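# Drop the towel in the pedal bin, lid closed

## Task

Place the towel inside the pedal bin and leave the bin's lid closed on its own.

## Robot and tools

Robot: two YAM-style arms, left_arm and right_arm, each with a parallel two-finger gripper and a wrist camera. Nominal bases are at y = +0.257 m (left) and y = -0.242 m (right), slightly yawed. Fixed cameras sit on a stand behind the arms. Camera names: cam_high, cam_low, cam_left_wrist, cam_right_wrist, all 896x504.

Frames. Scene frame: origin at table-top height midway between the bases, +z up, +x forward over the table, +y toward left_arm. Arm names do not match image sides. Each arm reports its hand pose, velocities and targets in its own base frame. Fixed cameras and the table use the scene frame. Motion offsets are along the axes of that arm's current Hand target. Gripper axes: fingers point along +z, and they open and close along y. end_effector_position is the point between the finger pads, just behind the tips.

Row layout (used by execute_actions and move). One row has 14 numbers, each from -1 to 1. The first 7 are left_arm: dx, dy, dz, rx, ry, rz, opening. The next 7 are right_arm in the same order. Always send all 14, even if only one arm moves. dx..rz are an offset from that arm's Hand target as it stands when the action or move begins, not a pose. 1.0 equals 0.6 m of travel or 180 degrees of turn. rx, ry, rz form one rotation vector. Sending the same offset again moves the arm further. Six zeros mean: hold, or re-request, the current Hand target. Opening is absolute, not an offset: +1 is fully open (about 87 mm gap), 0 is about 43 mm, -1 is closed. A 0 in the opening slot is a real command, so repeat the present opening for a gripper you want to leave alone.

execute_actions(actions, cameras). actions is a list of actions. Each action is up to 15 rows, one per 1/30 s control step. If an action has fewer rows, its last row is held for the remaining steps. Every row in an action counts from the pose at the start of that action. An empty actions list returns the state plus images. cameras is a list of names, ["all"], or [] for none.

move(target, speed, blend, opening_speed, blocking, cameras). Drives each gripper in a straight line toward its offset target. target is one 14-number row, or a list of up to 15 rows. Every row in the list counts from the same starting Hand targets. speed is in m/s, from 0.002 to 2.9, default 0.25; it can be one value or one per target. Turns are capped at twice that value in rad/s. blend (m) rounds corners between listed targets; 0 stops at each. opening_speed (at least 0.2 per second, on the -1..+1 scale) makes fingers change gradually. blocking=false returns after about 0.5 s while motion continues. Paths do not avoid obstacles or the other arm. Faster moves lag, stray and hit harder. Keep paths away from an arm's own base. The result adds a move: line with the ending: done, off_target, moving, held or fault. It also lists any limits, such as paced (pose clipped) or held (steps withheld).

wait(seconds 0-10) lets the scene run with the last commands held. stop brakes a running move. zoom_image(camera, region [x0,y0,x1,y1], at most 504x504 px) enlarges part of the latest image. read_manual returns licence texts only. finished_scene(scene) ends the current scene, given its number; it cannot be undone. Call nothing after it in the same reply.

Results. For each arm, results give end_effector_position (m) and end_effector_quat_wxyz in its base frame, plus the Hand target, joint positions, velocities and torques. grip_measured uses the same scale as the opening command. Tool commands shows the present gripper commands. Runs of actions also list some per-step positions. Orientation commands are clipped to within 40 degrees of the measured orientation. Grippers often stop short or sag under friction and weight, especially far out. Check the pose after each move and correct tilt or shortfall with a further offset. A pressing arm keeps pushing until it is commanded back past its gripper.

Gripping: close to an opening a little below the grip_measured value read at first touch; about 0.04 below gives full force. A soft towel needs only a moderate squeeze.

Avoid: dropping or flinging the towel, or anything leaving the table. Avoid fast hits on the bin or table and hard pushes. Never let the arms or grippers touch or squeeze each other. Avoid long stretched-out holds; these heat motors. A MOTOR HOT line means ease off. Overheating folds the arm away for good.

Each tool is called after "Emit:" by a JSON object that holds its "method" and its "body".

## Session

Emit:
{"method": "execute_actions", "body": {"actions": []}}

Scene clock: 0.00 s.
left_arm: end_effector_position=(+0.3753, -0.0091, +0.0525) grip_measured=+0.976 end_effector_quat_wxyz=(+0.576, -0.010, +0.817, +0.021) | right_arm: end_effector_position=(+0.3918, -0.0403, +0.0599) grip_measured=+1.000 end_effector_quat_wxyz=(+0.615, +0.100, +0.780, -0.054)
Joint positions: left_arm=[-0.077 1.508 0.343 0.821 -0.118 -0.018 0.988] | right_arm=[-0.034 1.626 0.348 1.034 0.175 0.083 1]
Joint velocities: within noise
Joint torques (N m): no reading
Heat: left arm: 38 °C; right arm: 35 °C.
Hand target: left_arm +0.3755, -0.0091, +0.0526; +0.575, -0.010, +0.818, +0.021 | right_arm +0.3958, -0.0405, +0.0685; +0.625, +0.100, +0.772, -0.053
Tool commands: left_gripper/opening=+1.0 right_gripper/opening=+1.0

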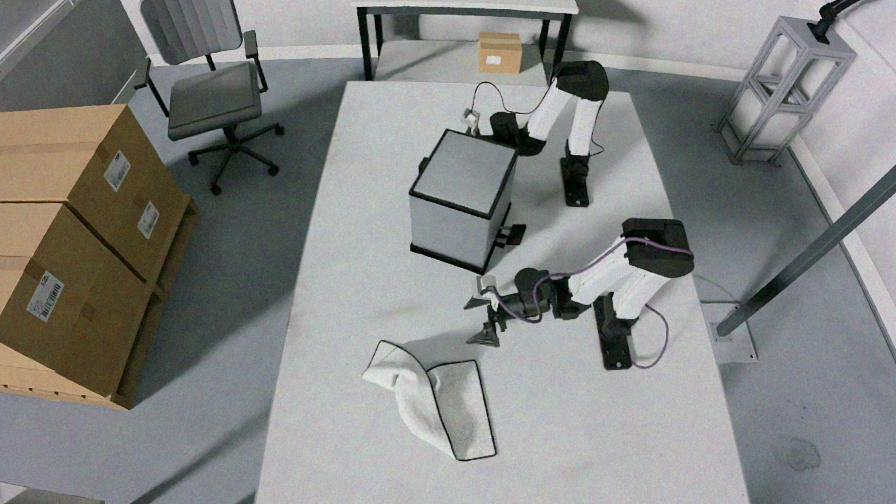

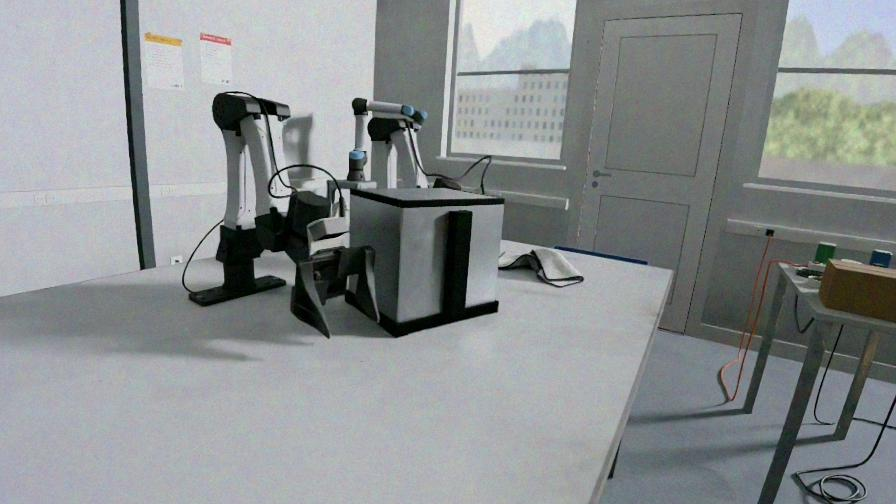

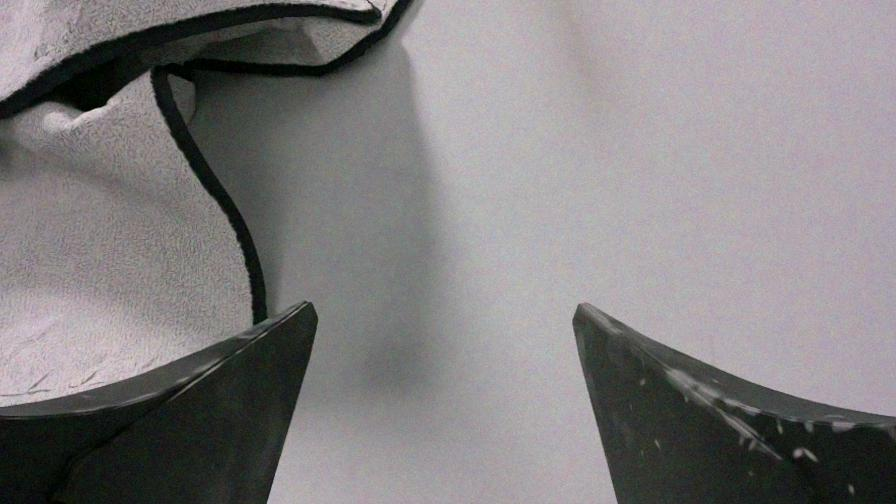

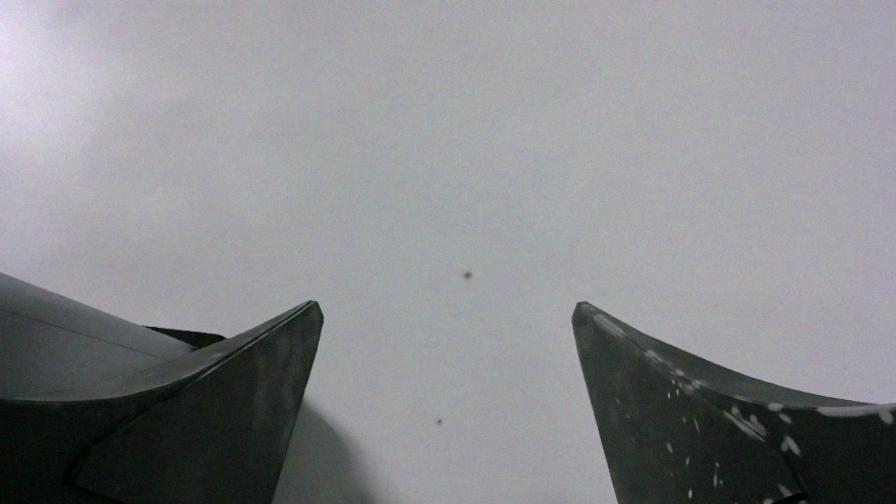

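Emit:
{"method": "move", "body": {"target": [-0.29,0.317,0.072,0,0.222,0,1,-0.107,-0.055,-0.305,0,0.22,0,-1], "cameras": ["all"]}}

Scene clock: 30.40 s.
left_arm: end_effector_position=(+0.4677, +0.1811, +0.2155) grip_measured=+0.976 end_effector_quat_wxyz=(+0.276, -0.019, +0.961, +0.020) | right_arm: end_effector_position=(+0.2229, -0.0396, +0.1603) grip_measured=-0.964 end_effector_quat_wxyz=(+0.318, +0.114, +0.941, -0.017)
Joint positions: left_arm=[0.401 2.317 2.677 -1.392 0.163 0.317 0.988] | right_arm=[-0.195 0.935 0.928 -0.915 -0.012 0.05 0.018]
Joint torques (N m): left_arm=[-0.12 -10.61 7.65 1.08 0.1 0.04] | right_arm=[-0.94 -1.66 9.13 1.21 -0.05 -0.12]
Heat: left arm: 39 °C; right arm: 38 °C.
Hand target: left_arm +0.4675, +0.1813, +0.2061; +0.261, -0.016, +0.965, +0.016 | right_arm +0.2264, -0.0405, +0.1686; +0.327, +0.112, +0.938, -0.016
Off the commanded pose: left_arm 0.009 m, 2 deg | right_arm 0.009 m, 1 deg.
move: done

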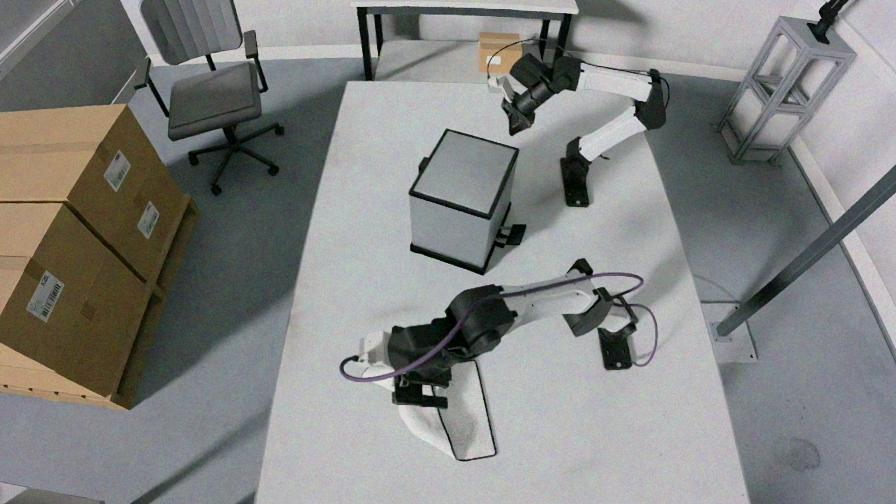

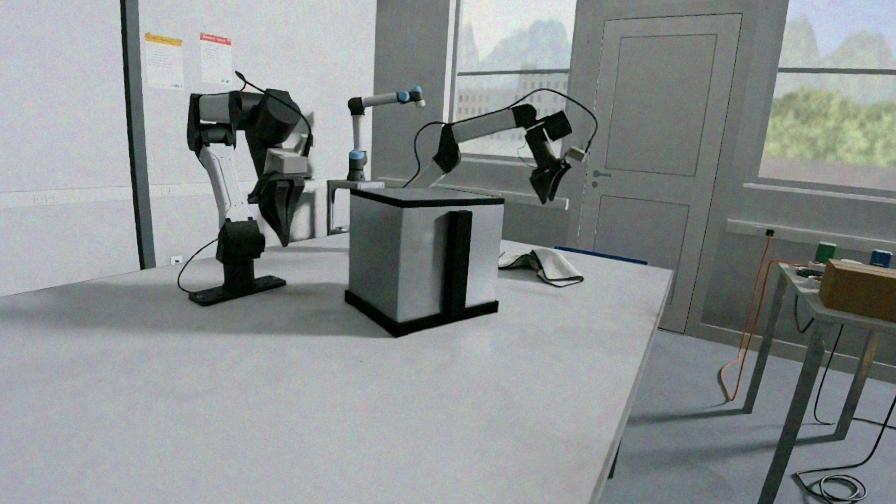

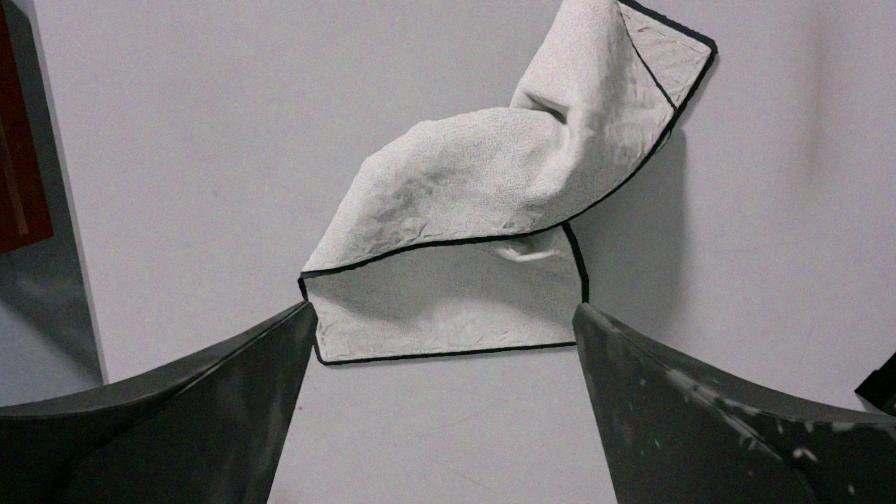

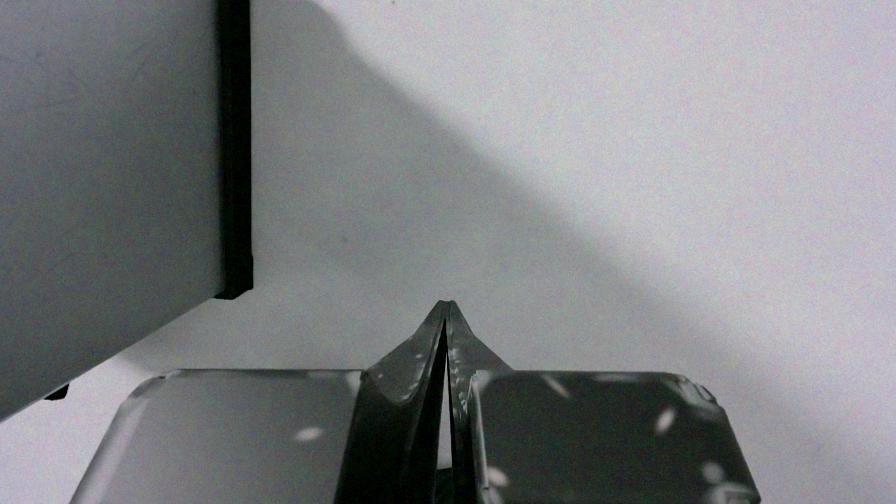

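Emit:
{"method": "move", "body": {"target": [[0.12,-0.083,0.13,0,0,0,1,0.142,0.187,-0.207,-0.231,0.023,-0.332,-1],[0.174,-0.083,0.28,0,0,0,1,0.202,0.438,-0.048,-0.231,0.023,-0.332,-1]], "speed": [0.25,0.15], "cameras": ["all"]}}

Emit:
{"method": "move", "body": {"target": [0,0,0,0,0,0,-1,0,0,0,0,0,0,-1], "opening_speed": 2, "cameras": ["cam_left_wrist"]}}

Scene clock: 66.00 s.
left_arm: end_effector_position=(+0.4693, +0.1395, +0.0283) grip_measured=+0.976 end_effector_quat_wxyz=(+0.281, -0.012, +0.959, +0.021) | right_arm: end_effector_position=(+0.1724, +0.2394, +0.1267) grip_measured=-0.964 end_effector_quat_wxyz=(+0.254, -0.480, +0.826, +0.150)
Joint positions: left_arm=[0.311 2.095 1.528 -0.444 0.121 0.251 0.988] | right_arm=[0.915 1.253 0.982 -0.706 -0.081 -0.113 0.018]
Joint torques (N m): left_arm=[-0.49 -9.17 5.26 1.41 0.03 -0.12] | right_arm=[0.12 -4.34 6.84 1.36 0.1 0.03]
Heat: left arm: 48 °C; right arm: 40 °C.
Hand target: left_arm +0.4639, +0.1359, +0.0073; +0.261, -0.016, +0.965, +0.016 | right_arm +0.1744, +0.2426, +0.1279; +0.261, -0.477, +0.826, +0.150
Off the commanded pose: left_arm 0.022 m, 3 deg | right_arm 0.004 m, 1 deg.
move: off_target (left_arm)

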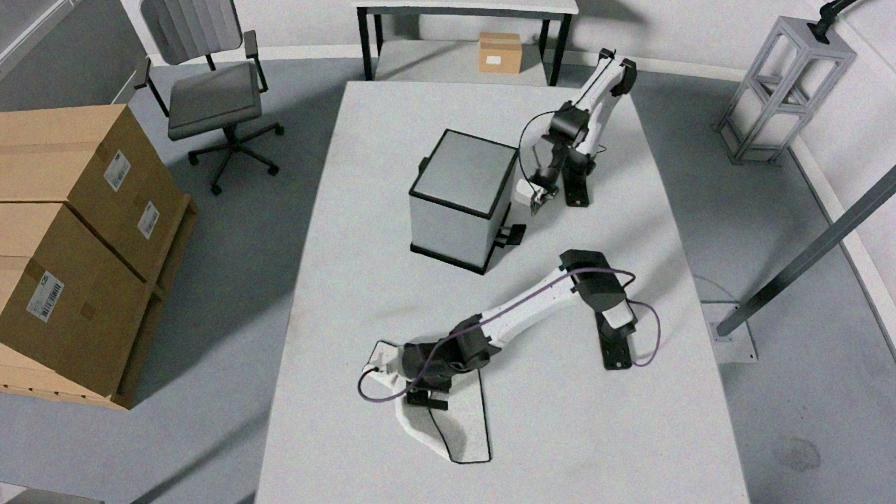

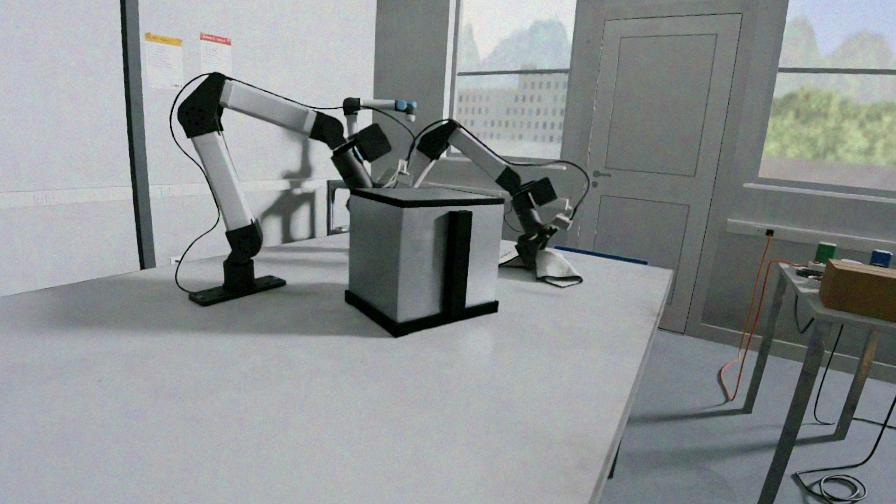

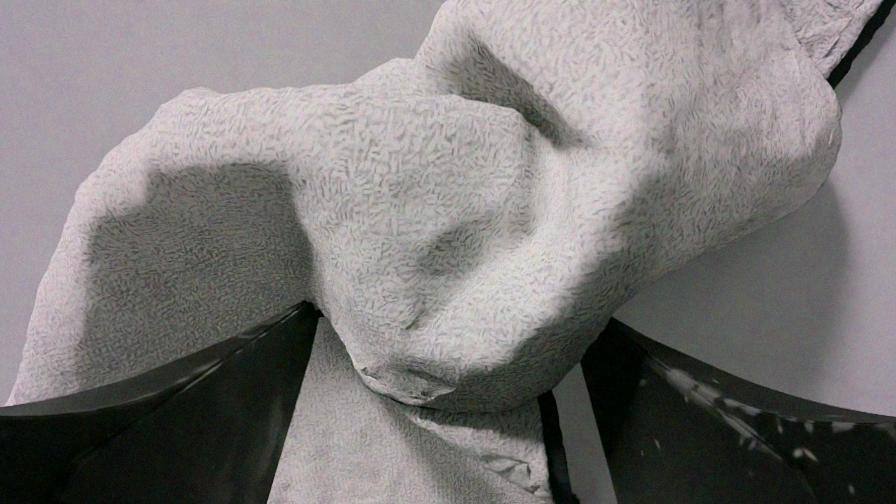

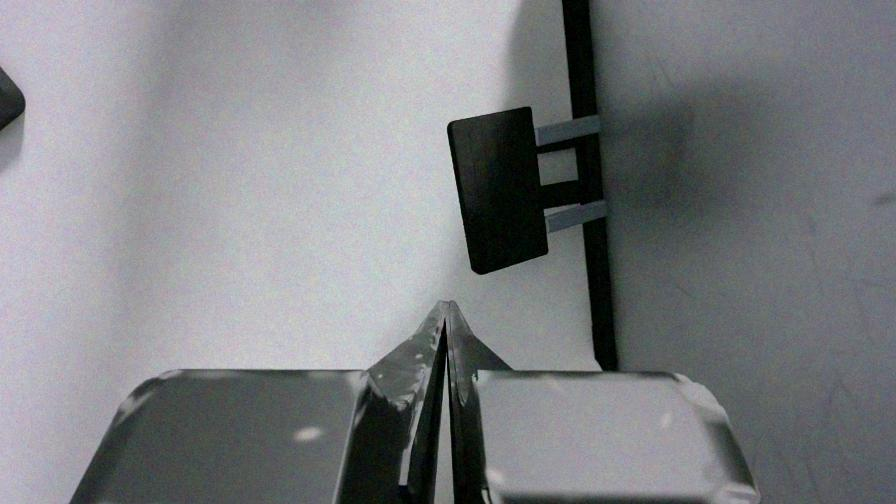

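Scene clock: 67.20 s.
left_arm: end_effector_position=(+0.4706, +0.1405, +0.0271) grip_measured=-0.611 end_effector_quat_wxyz=(+0.283, -0.012, +0.959, +0.023) | right_arm: end_effector_position=(+0.1725, +0.2396, +0.1267) grip_measured=-0.964 end_effector_quat_wxyz=(+0.254, -0.480, +0.826, +0.150)
Joint positions: left_arm=[0.311 2.099 1.528 -0.435 0.118 0.251 0.195] | right_arm=[0.915 1.253 0.982 -0.705 -0.081 -0.113 0.018]
Joint torques (N m): left_arm=[-0.49 -9.52 5.33 1.33 0.06 -0.13] | right_arm=[0.12 -4.34 6.84 1.34 0.11 0.02]
Heat: left arm: 48 °C; right arm: 40 °C.
Hand target: left_arm +0.4639, +0.1359, +0.0072; +0.261, -0.016, +0.965, +0.016 | right_arm +0.1744, +0.2427, +0.1279; +0.262, -0.477, +0.825, +0.150
Off the commanded pose: left_arm 0.021 m, 3 deg | right_arm 0.004 m, 1 deg.
move: off_target (left_arm)
Images, in order (width x height): cam_left_wrist 896x504.

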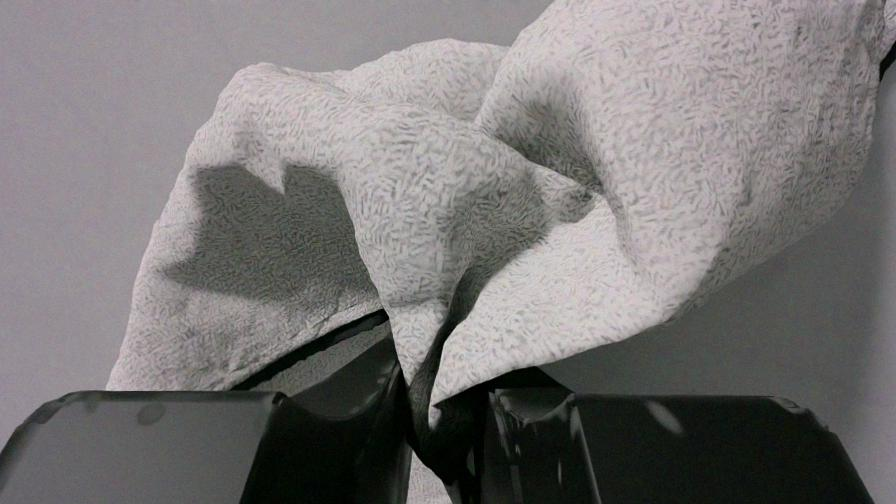

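Emit:
{"method": "move", "body": {"target": [-0.15,-0.06,-0.708,0,-0.222,0,-1,0.076,-0.026,0.187,0,0,0,-1], "cameras": ["all"]}}

Scene clock: 82.67 s.
left_arm: end_effector_position=(+0.3316, +0.0865, +0.4166) grip_measured=-0.611 end_effector_quat_wxyz=(+0.576, -0.007, +0.817, +0.027) | right_arm: end_effector_position=(+0.1834, +0.2692, +0.0205) grip_measured=-0.965 end_effector_quat_wxyz=(+0.248, -0.490, +0.815, +0.185)
Joint positions: left_arm=[0.401 1.281 1.805 -0.885 0.324 0.158 0.195] | right_arm=[0.902 1.495 0.717 -0.183 -0.163 -0.129 0.018]
Joint torques (N m): left_arm=[0.65 -3.52 7.13 1.78 0.24 -0.12] | right_arm=[-2.66 -3.67 4.98 1.52 0.66 -0.19]
Heat: left arm: 48 °C; right arm: 41 °C.
Hand target: left_arm +0.3292, +0.0851, +0.4186; +0.575, -0.010, +0.818, +0.021 | right_arm +0.2017, +0.2584, +0.0099; +0.261, -0.477, +0.825, +0.150
Off the commanded pose: left_arm 0.003 m, 1 deg | right_arm 0.024 m, 5 deg.
move: off_target (right_arm)

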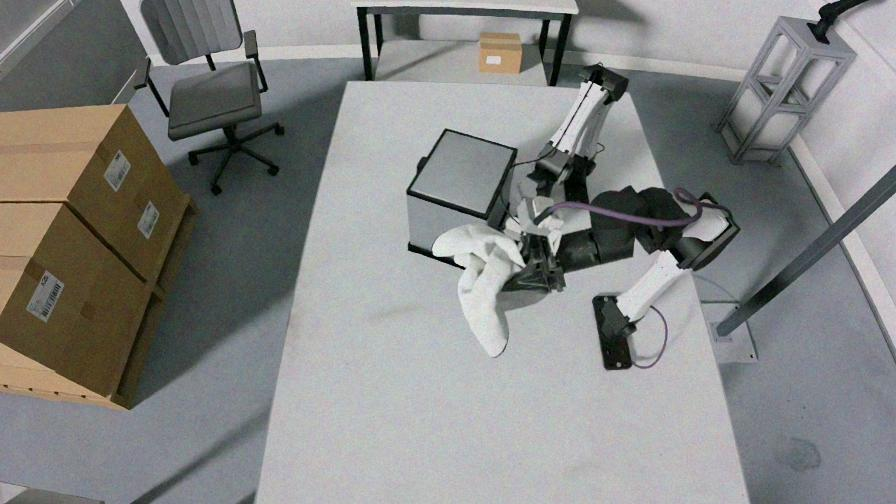

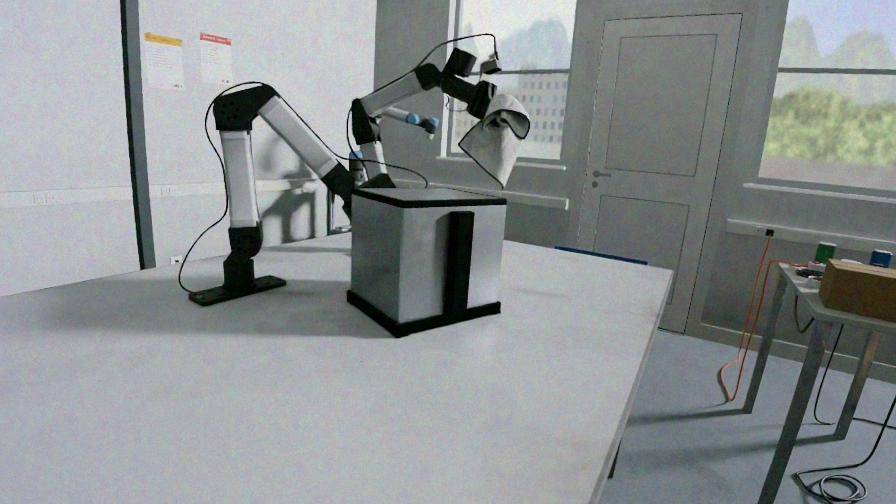

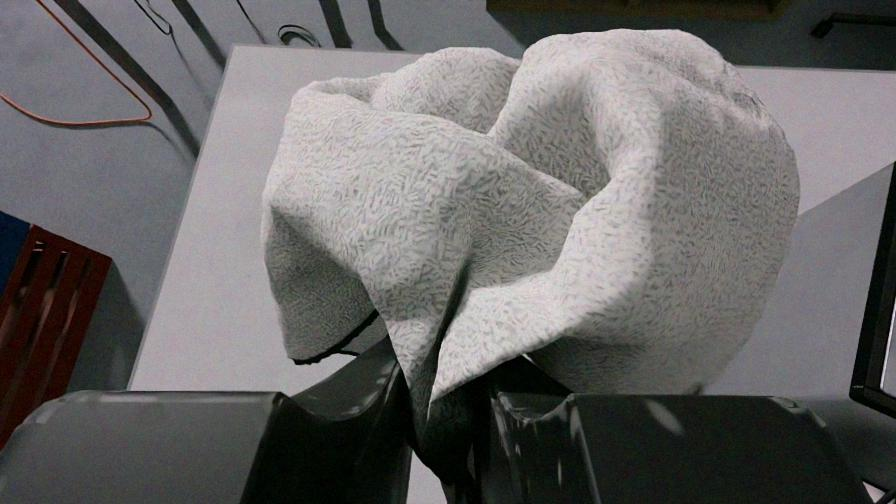

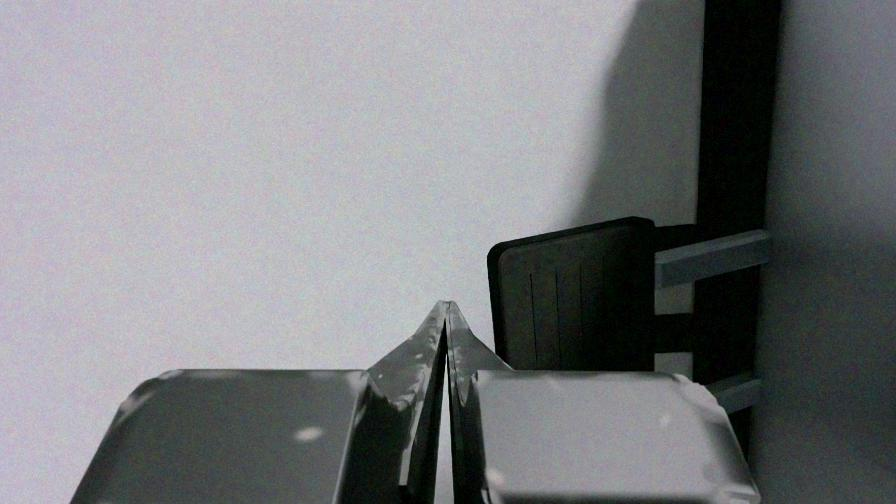

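Emit:
{"method": "move", "body": {"target": [[0,0,0,0,0,0,-1,-0.049,0.0415,-0.189,0.079,-0.11,0.08,-1],[0,0,0,0,0,0,-1,-0.065,-0.02,-0.077,0.079,-0.11,0.08,-1],[0,0,0,0,0,0,-1,0.002,-0.02,0.019,0.079,-0.11,0.08,-1]], "blend": [0.02,0.01,0], "speed": [0.15,0.15,0.07], "cameras": ["all"]}}

Scene clock: 98.10 s.
left_arm: end_effector_position=(+0.3315, +0.0864, +0.4164) grip_measured=-0.611 end_effector_quat_wxyz=(+0.575, -0.007, +0.817, +0.027) | right_arm: end_effector_position=(+0.2323, +0.2718, +0.0408) grip_measured=-0.965 end_effector_quat_wxyz=(+0.494, -0.274, +0.805, +0.184)
Joint positions: left_arm=[0.401 1.281 1.805 -0.886 0.324 0.158 0.195] | right_arm=[0.97 1.438 0.375 0.585 0.255 0.158 0.018]
Joint torques (N m): left_arm=[0.62 -3.49 7.13 1.75 0.24 -0.11] | right_arm=[-0.27 -1.62 3.33 0.79 -0.2 -0.01]
Heat: left arm: 45 °C; right arm: 41 °C.
Hand target: left_arm +0.3292, +0.0851, +0.4185; +0.575, -0.010, +0.818, +0.021 | right_arm +0.2150, +0.2572, +0.0000; +0.435, -0.302, +0.833, +0.158
Off the commanded pose: left_arm 0.003 m, 1 deg | right_arm 0.047 m, 9 deg.
move: off_target (right_arm)

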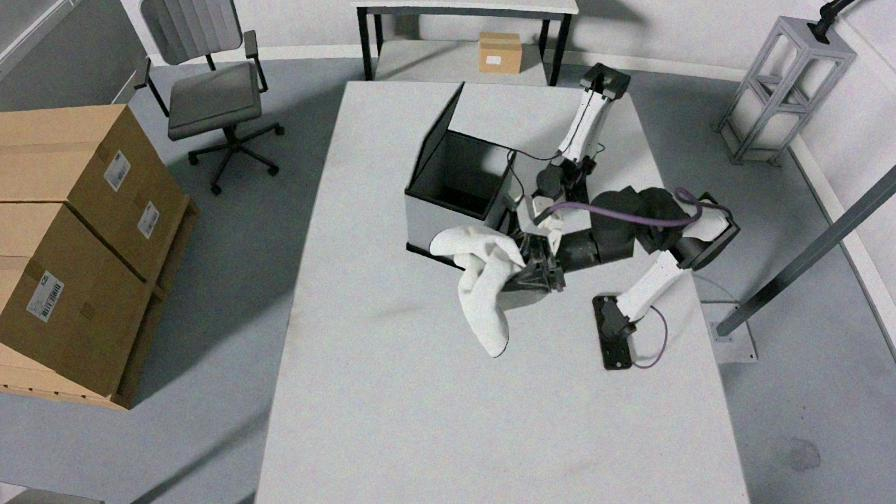

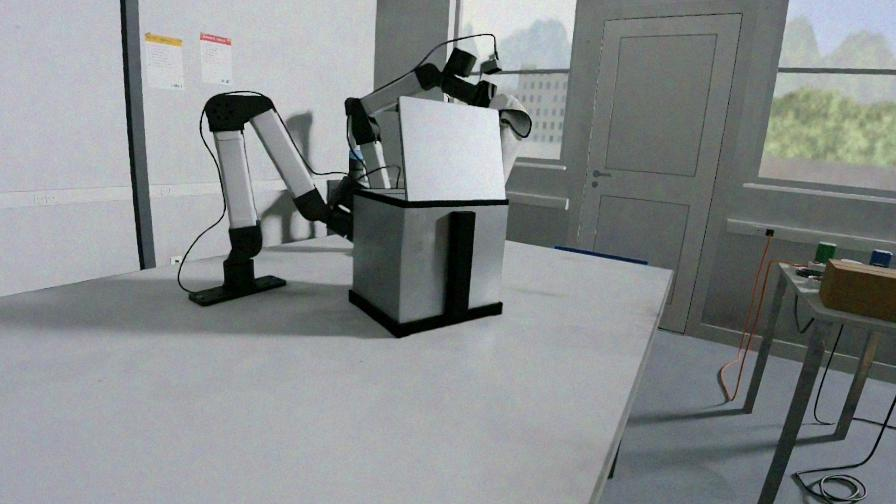

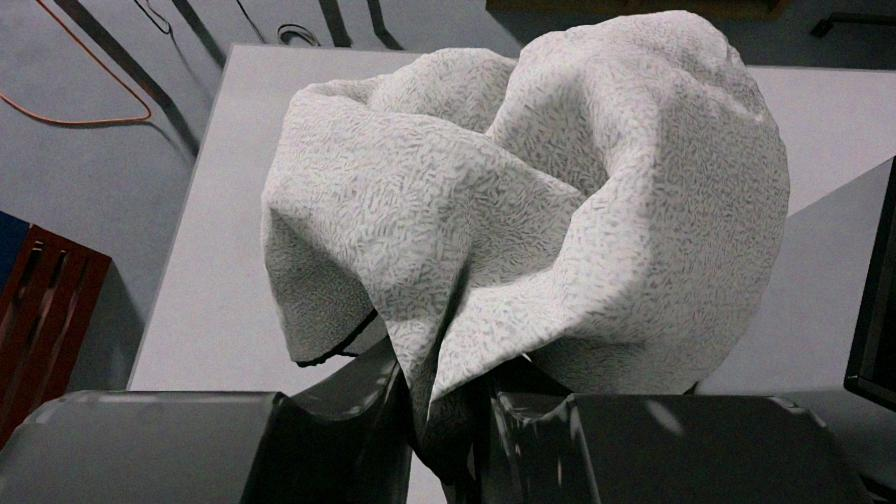

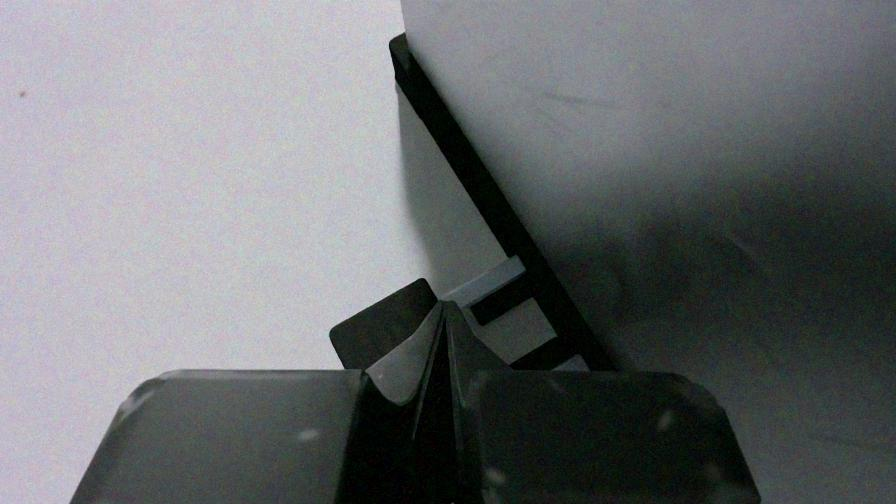

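Emit:
{"method": "move", "body": {"target": [[-0.088,-0.358,-0.028,0.113,-0.014,0.032,-1,0,0,0,0,0,0,-1],[-0.038,-0.673,0.007,0.226,-0.028,0.064,-1,0,0,0,0,0,0,-1]], "blend": [0.05,0], "cameras": ["all"]}}

Scene clock: 111.60 s.
left_arm: end_effector_position=(+0.3558, -0.3145, +0.4198) grip_measured=-0.611 end_effector_quat_wxyz=(+0.562, +0.269, +0.756, -0.200) | right_arm: end_effector_position=(+0.2323, +0.2718, +0.0407) grip_measured=-0.965 end_effector_quat_wxyz=(+0.493, -0.274, +0.805, +0.183)
Joint positions: left_arm=[-0.743 1.683 2.107 -0.716 -0.056 -0.017 0.195] | right_arm=[0.97 1.438 0.375 0.585 0.255 0.158 0.018]
Joint torques (N m): left_arm=[-0.05 -7.36 8.23 2.09 0.12 0.03] | right_arm=[-0.27 -1.59 3.32 0.79 -0.2 -0.02]
Heat: left arm: 43 °C; right arm: 40 °C.
Hand target: left_arm +0.3568, -0.3183, +0.4294; +0.572, +0.272, +0.745, -0.208 | right_arm +0.2150, +0.2571, -0.0001; +0.435, -0.302, +0.834, +0.158
Off the commanded pose: left_arm 0.010 m, 2 deg | right_arm 0.047 m, 9 deg.
move: off_target (right_arm)

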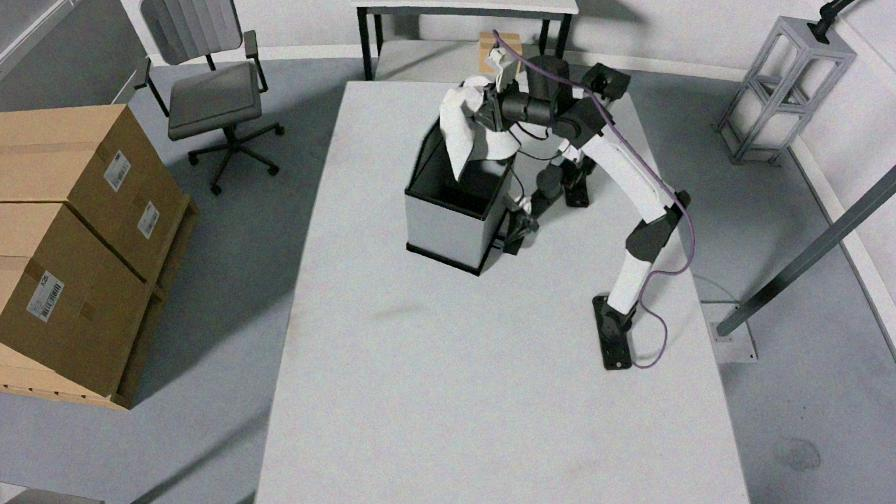

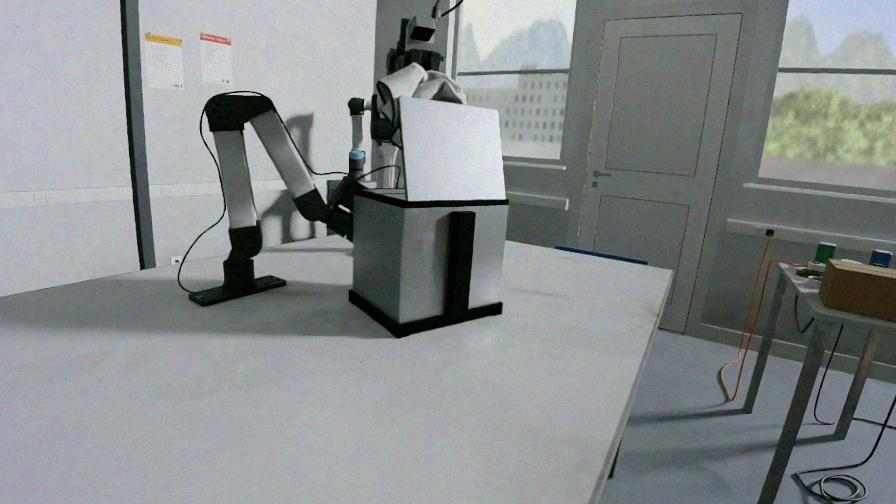

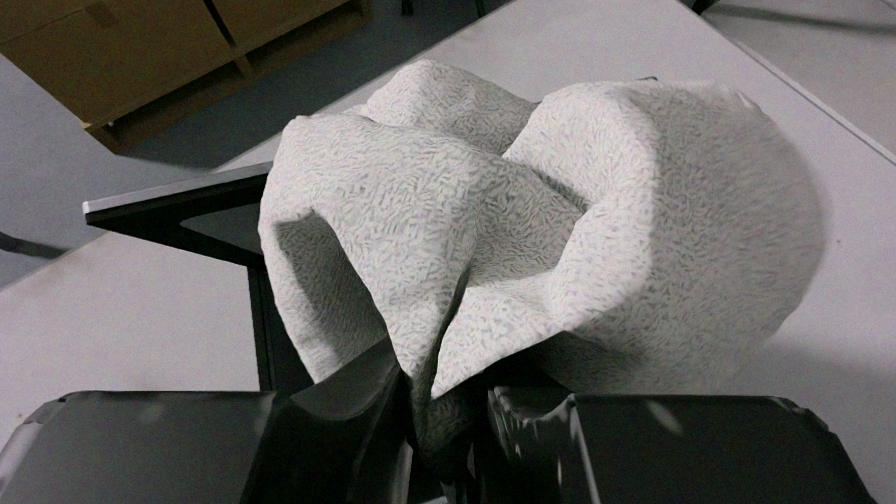

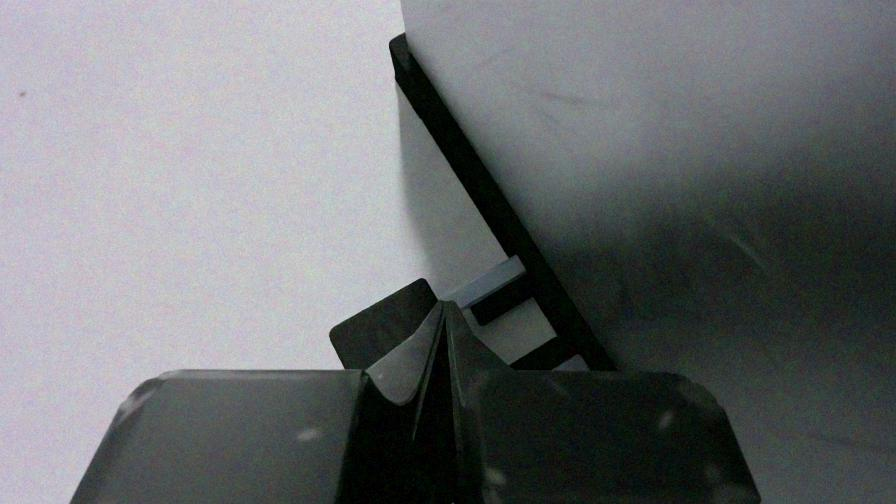

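Emit:
{"method": "move", "body": {"target": [[0,0.058,0,0,0,0,-1,0,0,0,0,0,0,-1],[0.21,0.058,0.065,0,0,0,-1,0,0,0,0,0,0,-1]], "blend": [0.01,0], "cameras": ["all"]}}

Scene clock: 118.10 s.
left_arm: end_effector_position=(+0.3870, -0.2937, +0.2885) grip_measured=-0.611 end_effector_quat_wxyz=(+0.563, +0.267, +0.756, -0.201) | right_arm: end_effector_position=(+0.2324, +0.2719, +0.0407) grip_measured=-0.965 end_effector_quat_wxyz=(+0.494, -0.274, +0.805, +0.184)
Joint positions: left_arm=[-0.633 1.524 1.373 -0.139 0.047 0.012 0.195] | right_arm=[0.97 1.438 0.375 0.585 0.255 0.158 0.018]
Joint torques (N m): left_arm=[-0.21 -9.66 6.93 2.13 0.16 0.03] | right_arm=[-0.28 -1.61 3.32 0.79 -0.2 -0.02]
Heat: left arm: 43 °C; right arm: 40 °C.
Hand target: left_arm +0.3832, -0.2947, +0.2976; +0.572, +0.272, +0.745, -0.207 | right_arm +0.2150, +0.2571, -0.0001; +0.435, -0.302, +0.833, +0.158
Off the commanded pose: left_arm 0.010 m, 2 deg | right_arm 0.047 m, 9 deg.
move: off_target (right_arm)

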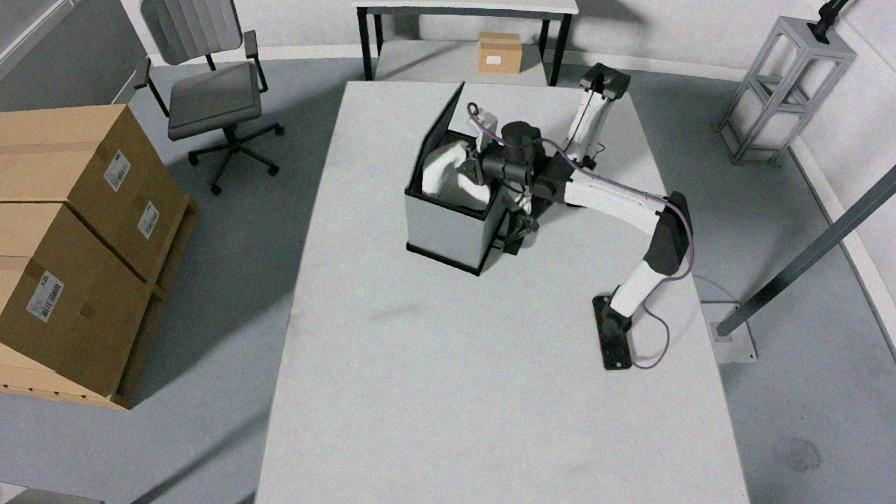

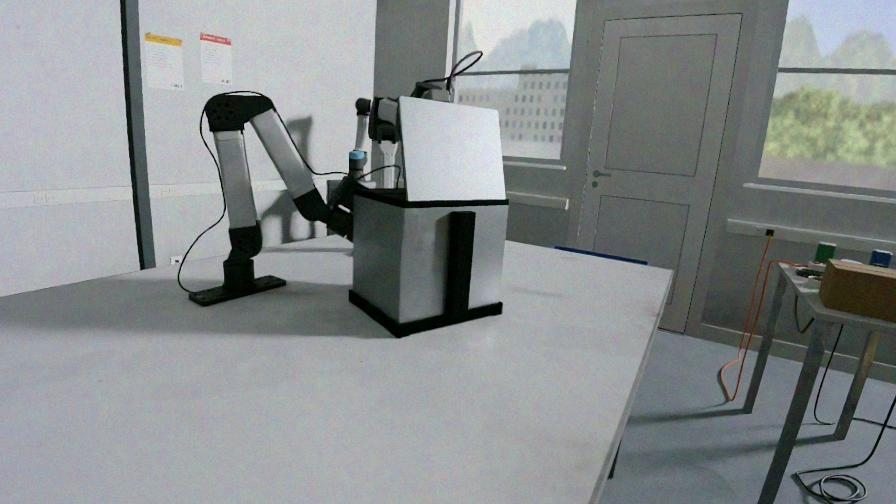

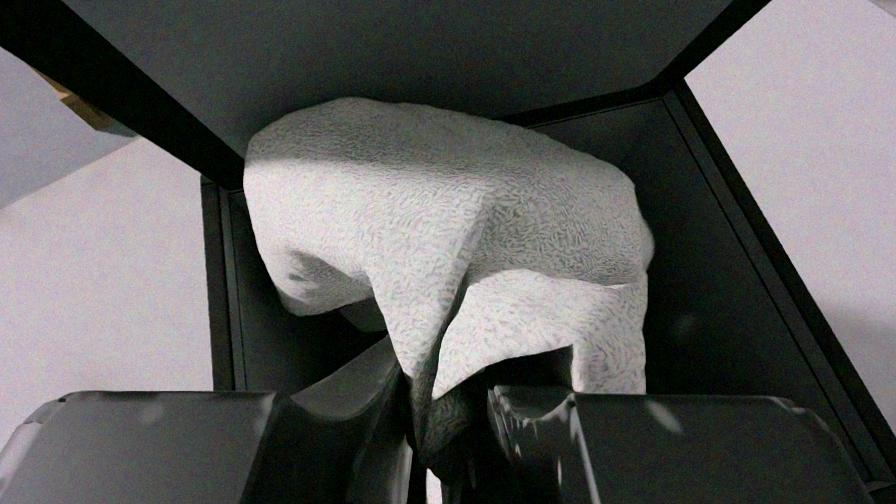

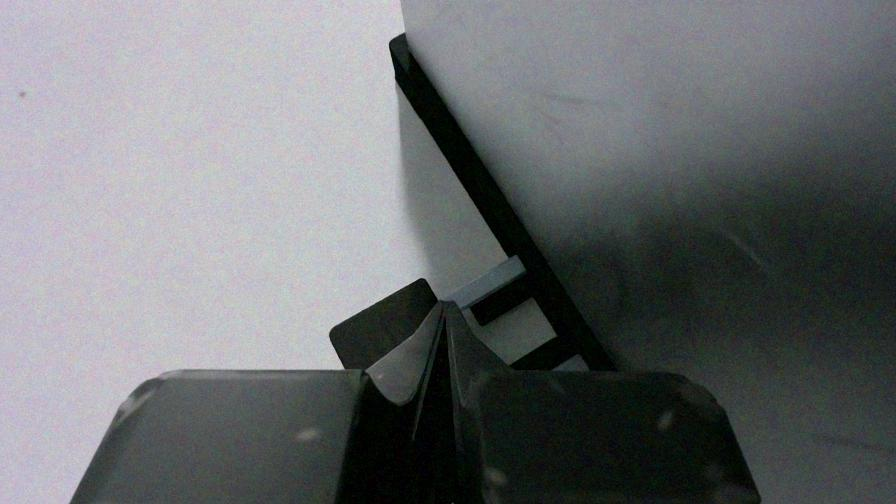

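Emit:
{"method": "move", "body": {"target": [0.075,0,0.05,0,0,0,-1,0,0,0,0,0,0,-1], "speed": 0.15}}

Emit:
{"method": "move", "body": {"target": [0,0,0,0,0,0,0.5,0,0,0,0,0,0,-1], "opening_speed": 1.5}}

Emit:
{"method": "move", "body": {"target": [-0.28,0,-0.07,0,0,0,0.5,0,0,0,0,0,0,-1], "speed": 0.2, "cameras": ["all"]}}

Scene clock: 122.47 s.
left_arm: end_effector_position=(+0.3972, -0.3013, +0.2533) grip_measured=-0.611 end_effector_quat_wxyz=(+0.576, +0.265, +0.746, -0.205) | right_arm: end_effector_position=(+0.2324, +0.2719, +0.0407) grip_measured=-0.965 end_effector_quat_wxyz=(+0.494, -0.274, +0.805, +0.184)
Joint positions: left_arm=[-0.633 1.557 1.235 0.066 0.048 0.012 0.195] | right_arm=[0.97 1.438 0.375 0.585 0.255 0.158 0.018]
Joint torques (N m): left_arm=[-0.47 -6.99 6.76 2.14 0.13 0.02] | right_arm=[-0.27 -1.61 3.32 0.79 -0.2 -0.02]
Heat: left arm: 43 °C; right arm: 40 °C.
Hand target: left_arm +0.3965, -0.3058, +0.2464; +0.572, +0.272, +0.745, -0.208 | right_arm +0.2150, +0.2571, -0.0001; +0.435, -0.302, +0.833, +0.158
Off the commanded pose: left_arm 0.008 m, 1 deg | right_arm 0.047 m, 9 deg.
move: off_target (right_arm)

Scene clock: 123.70 s.
left_arm: end_effector_position=(+0.3979, -0.3018, +0.2552) grip_measured=+0.500 end_effector_quat_wxyz=(+0.579, +0.264, +0.744, -0.206) | right_arm: end_effector_position=(+0.2324, +0.2719, +0.0407) grip_measured=-0.965 end_effector_quat_wxyz=(+0.494, -0.274, +0.805, +0.184)
Joint positions: left_arm=[-0.633 1.557 1.235 0.074 0.048 0.012 0.75] | right_arm=[0.97 1.438 0.375 0.585 0.255 0.158 0.018]
Joint torques (N m): left_arm=[-0.49 -7.01 6.76 2.04 0.12 0.02] | right_arm=[-0.27 -1.59 3.32 0.79 -0.2 -0.02]
Heat: left arm: 43 °C; right arm: 40 °C.
Hand target: left_arm +0.3965, -0.3058, +0.2464; +0.572, +0.272, +0.745, -0.207 | right_arm +0.2150, +0.2571, -0.0001; +0.435, -0.302, +0.833, +0.158
Off the commanded pose: left_arm 0.010 m, 1 deg | right_arm 0.047 m, 9 deg.
move: off_target (right_arm)

Scene clock: 125.57 s.
left_arm: end_effector_position=(+0.3998, -0.3032, +0.4232) grip_measured=+0.500 end_effector_quat_wxyz=(+0.580, +0.264, +0.742, -0.206) | right_arm: end_effector_position=(+0.2324, +0.2719, +0.0407) grip_measured=-0.965 end_effector_quat_wxyz=(+0.494, -0.274, +0.805, +0.184)
Joint positions: left_arm=[-0.633 1.751 2.151 -0.644 0.048 0.012 0.75] | right_arm=[0.97 1.438 0.375 0.585 0.255 0.158 0.018]
Joint torques (N m): left_arm=[-0.62 -7.17 8.43 1.72 0.12 0.01] | right_arm=[-0.28 -1.59 3.32 0.79 -0.2 -0.01]
Heat: left arm: 43 °C; right arm: 40 °C.
Hand target: left_arm +0.3985, -0.3079, +0.4195; +0.572, +0.272, +0.745, -0.208 | right_arm +0.2150, +0.2571, -0.0001; +0.435, -0.302, +0.833, +0.158
Off the commanded pose: left_arm 0.006 m, 1 deg | right_arm 0.047 m, 9 deg.
move: off_target (right_arm)

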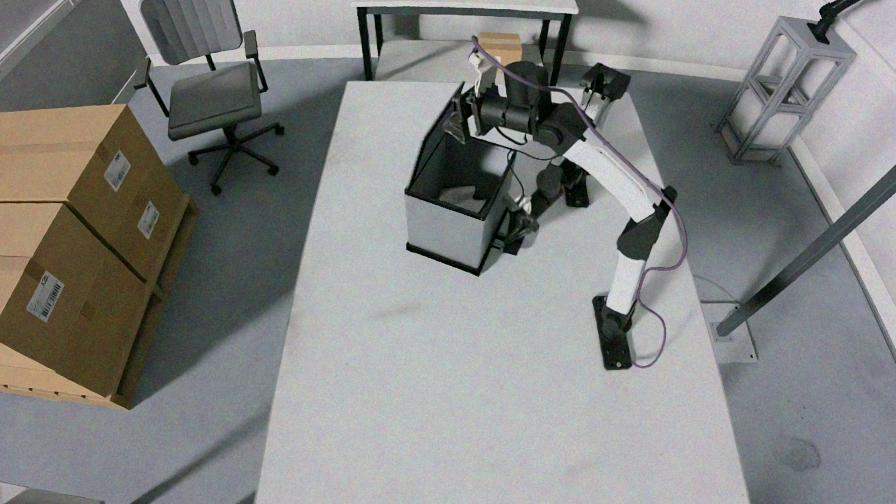

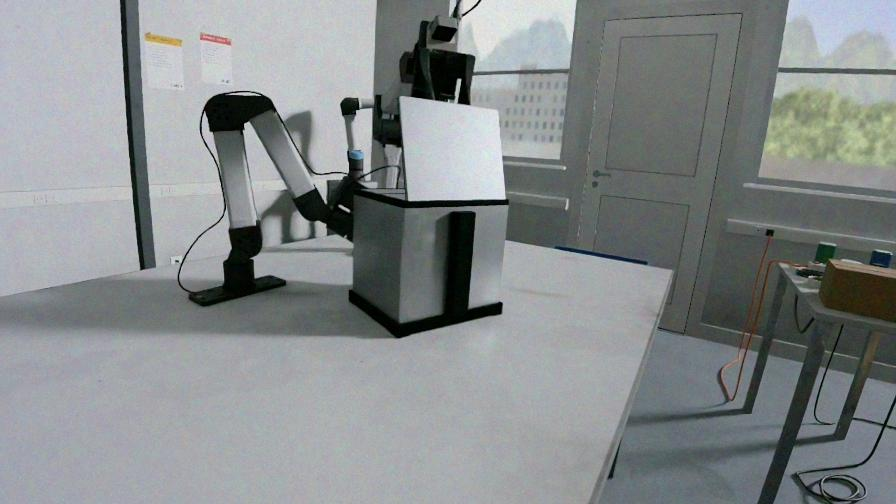

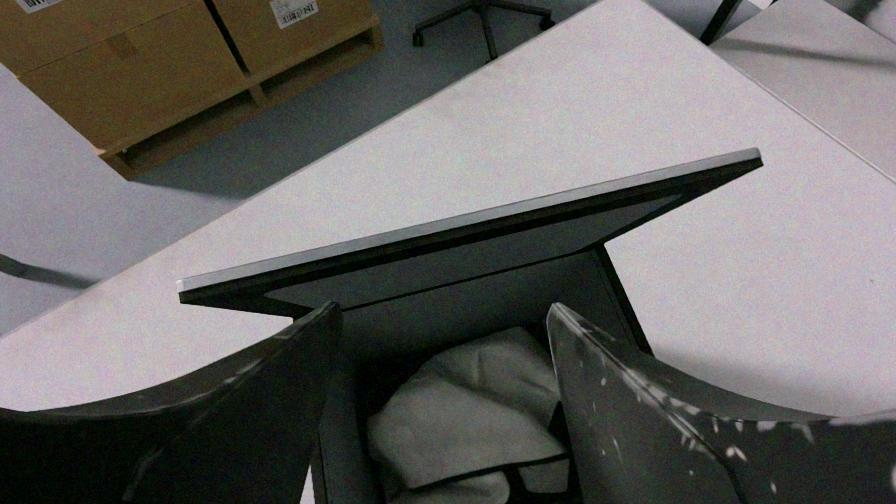

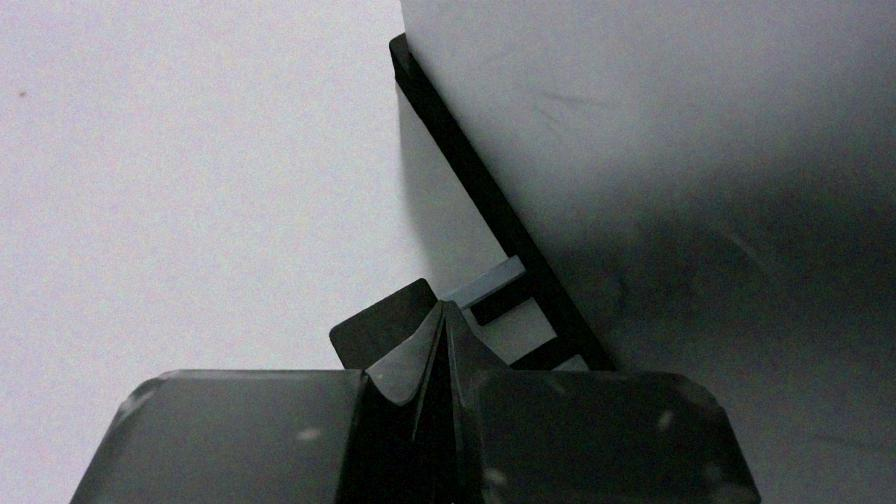

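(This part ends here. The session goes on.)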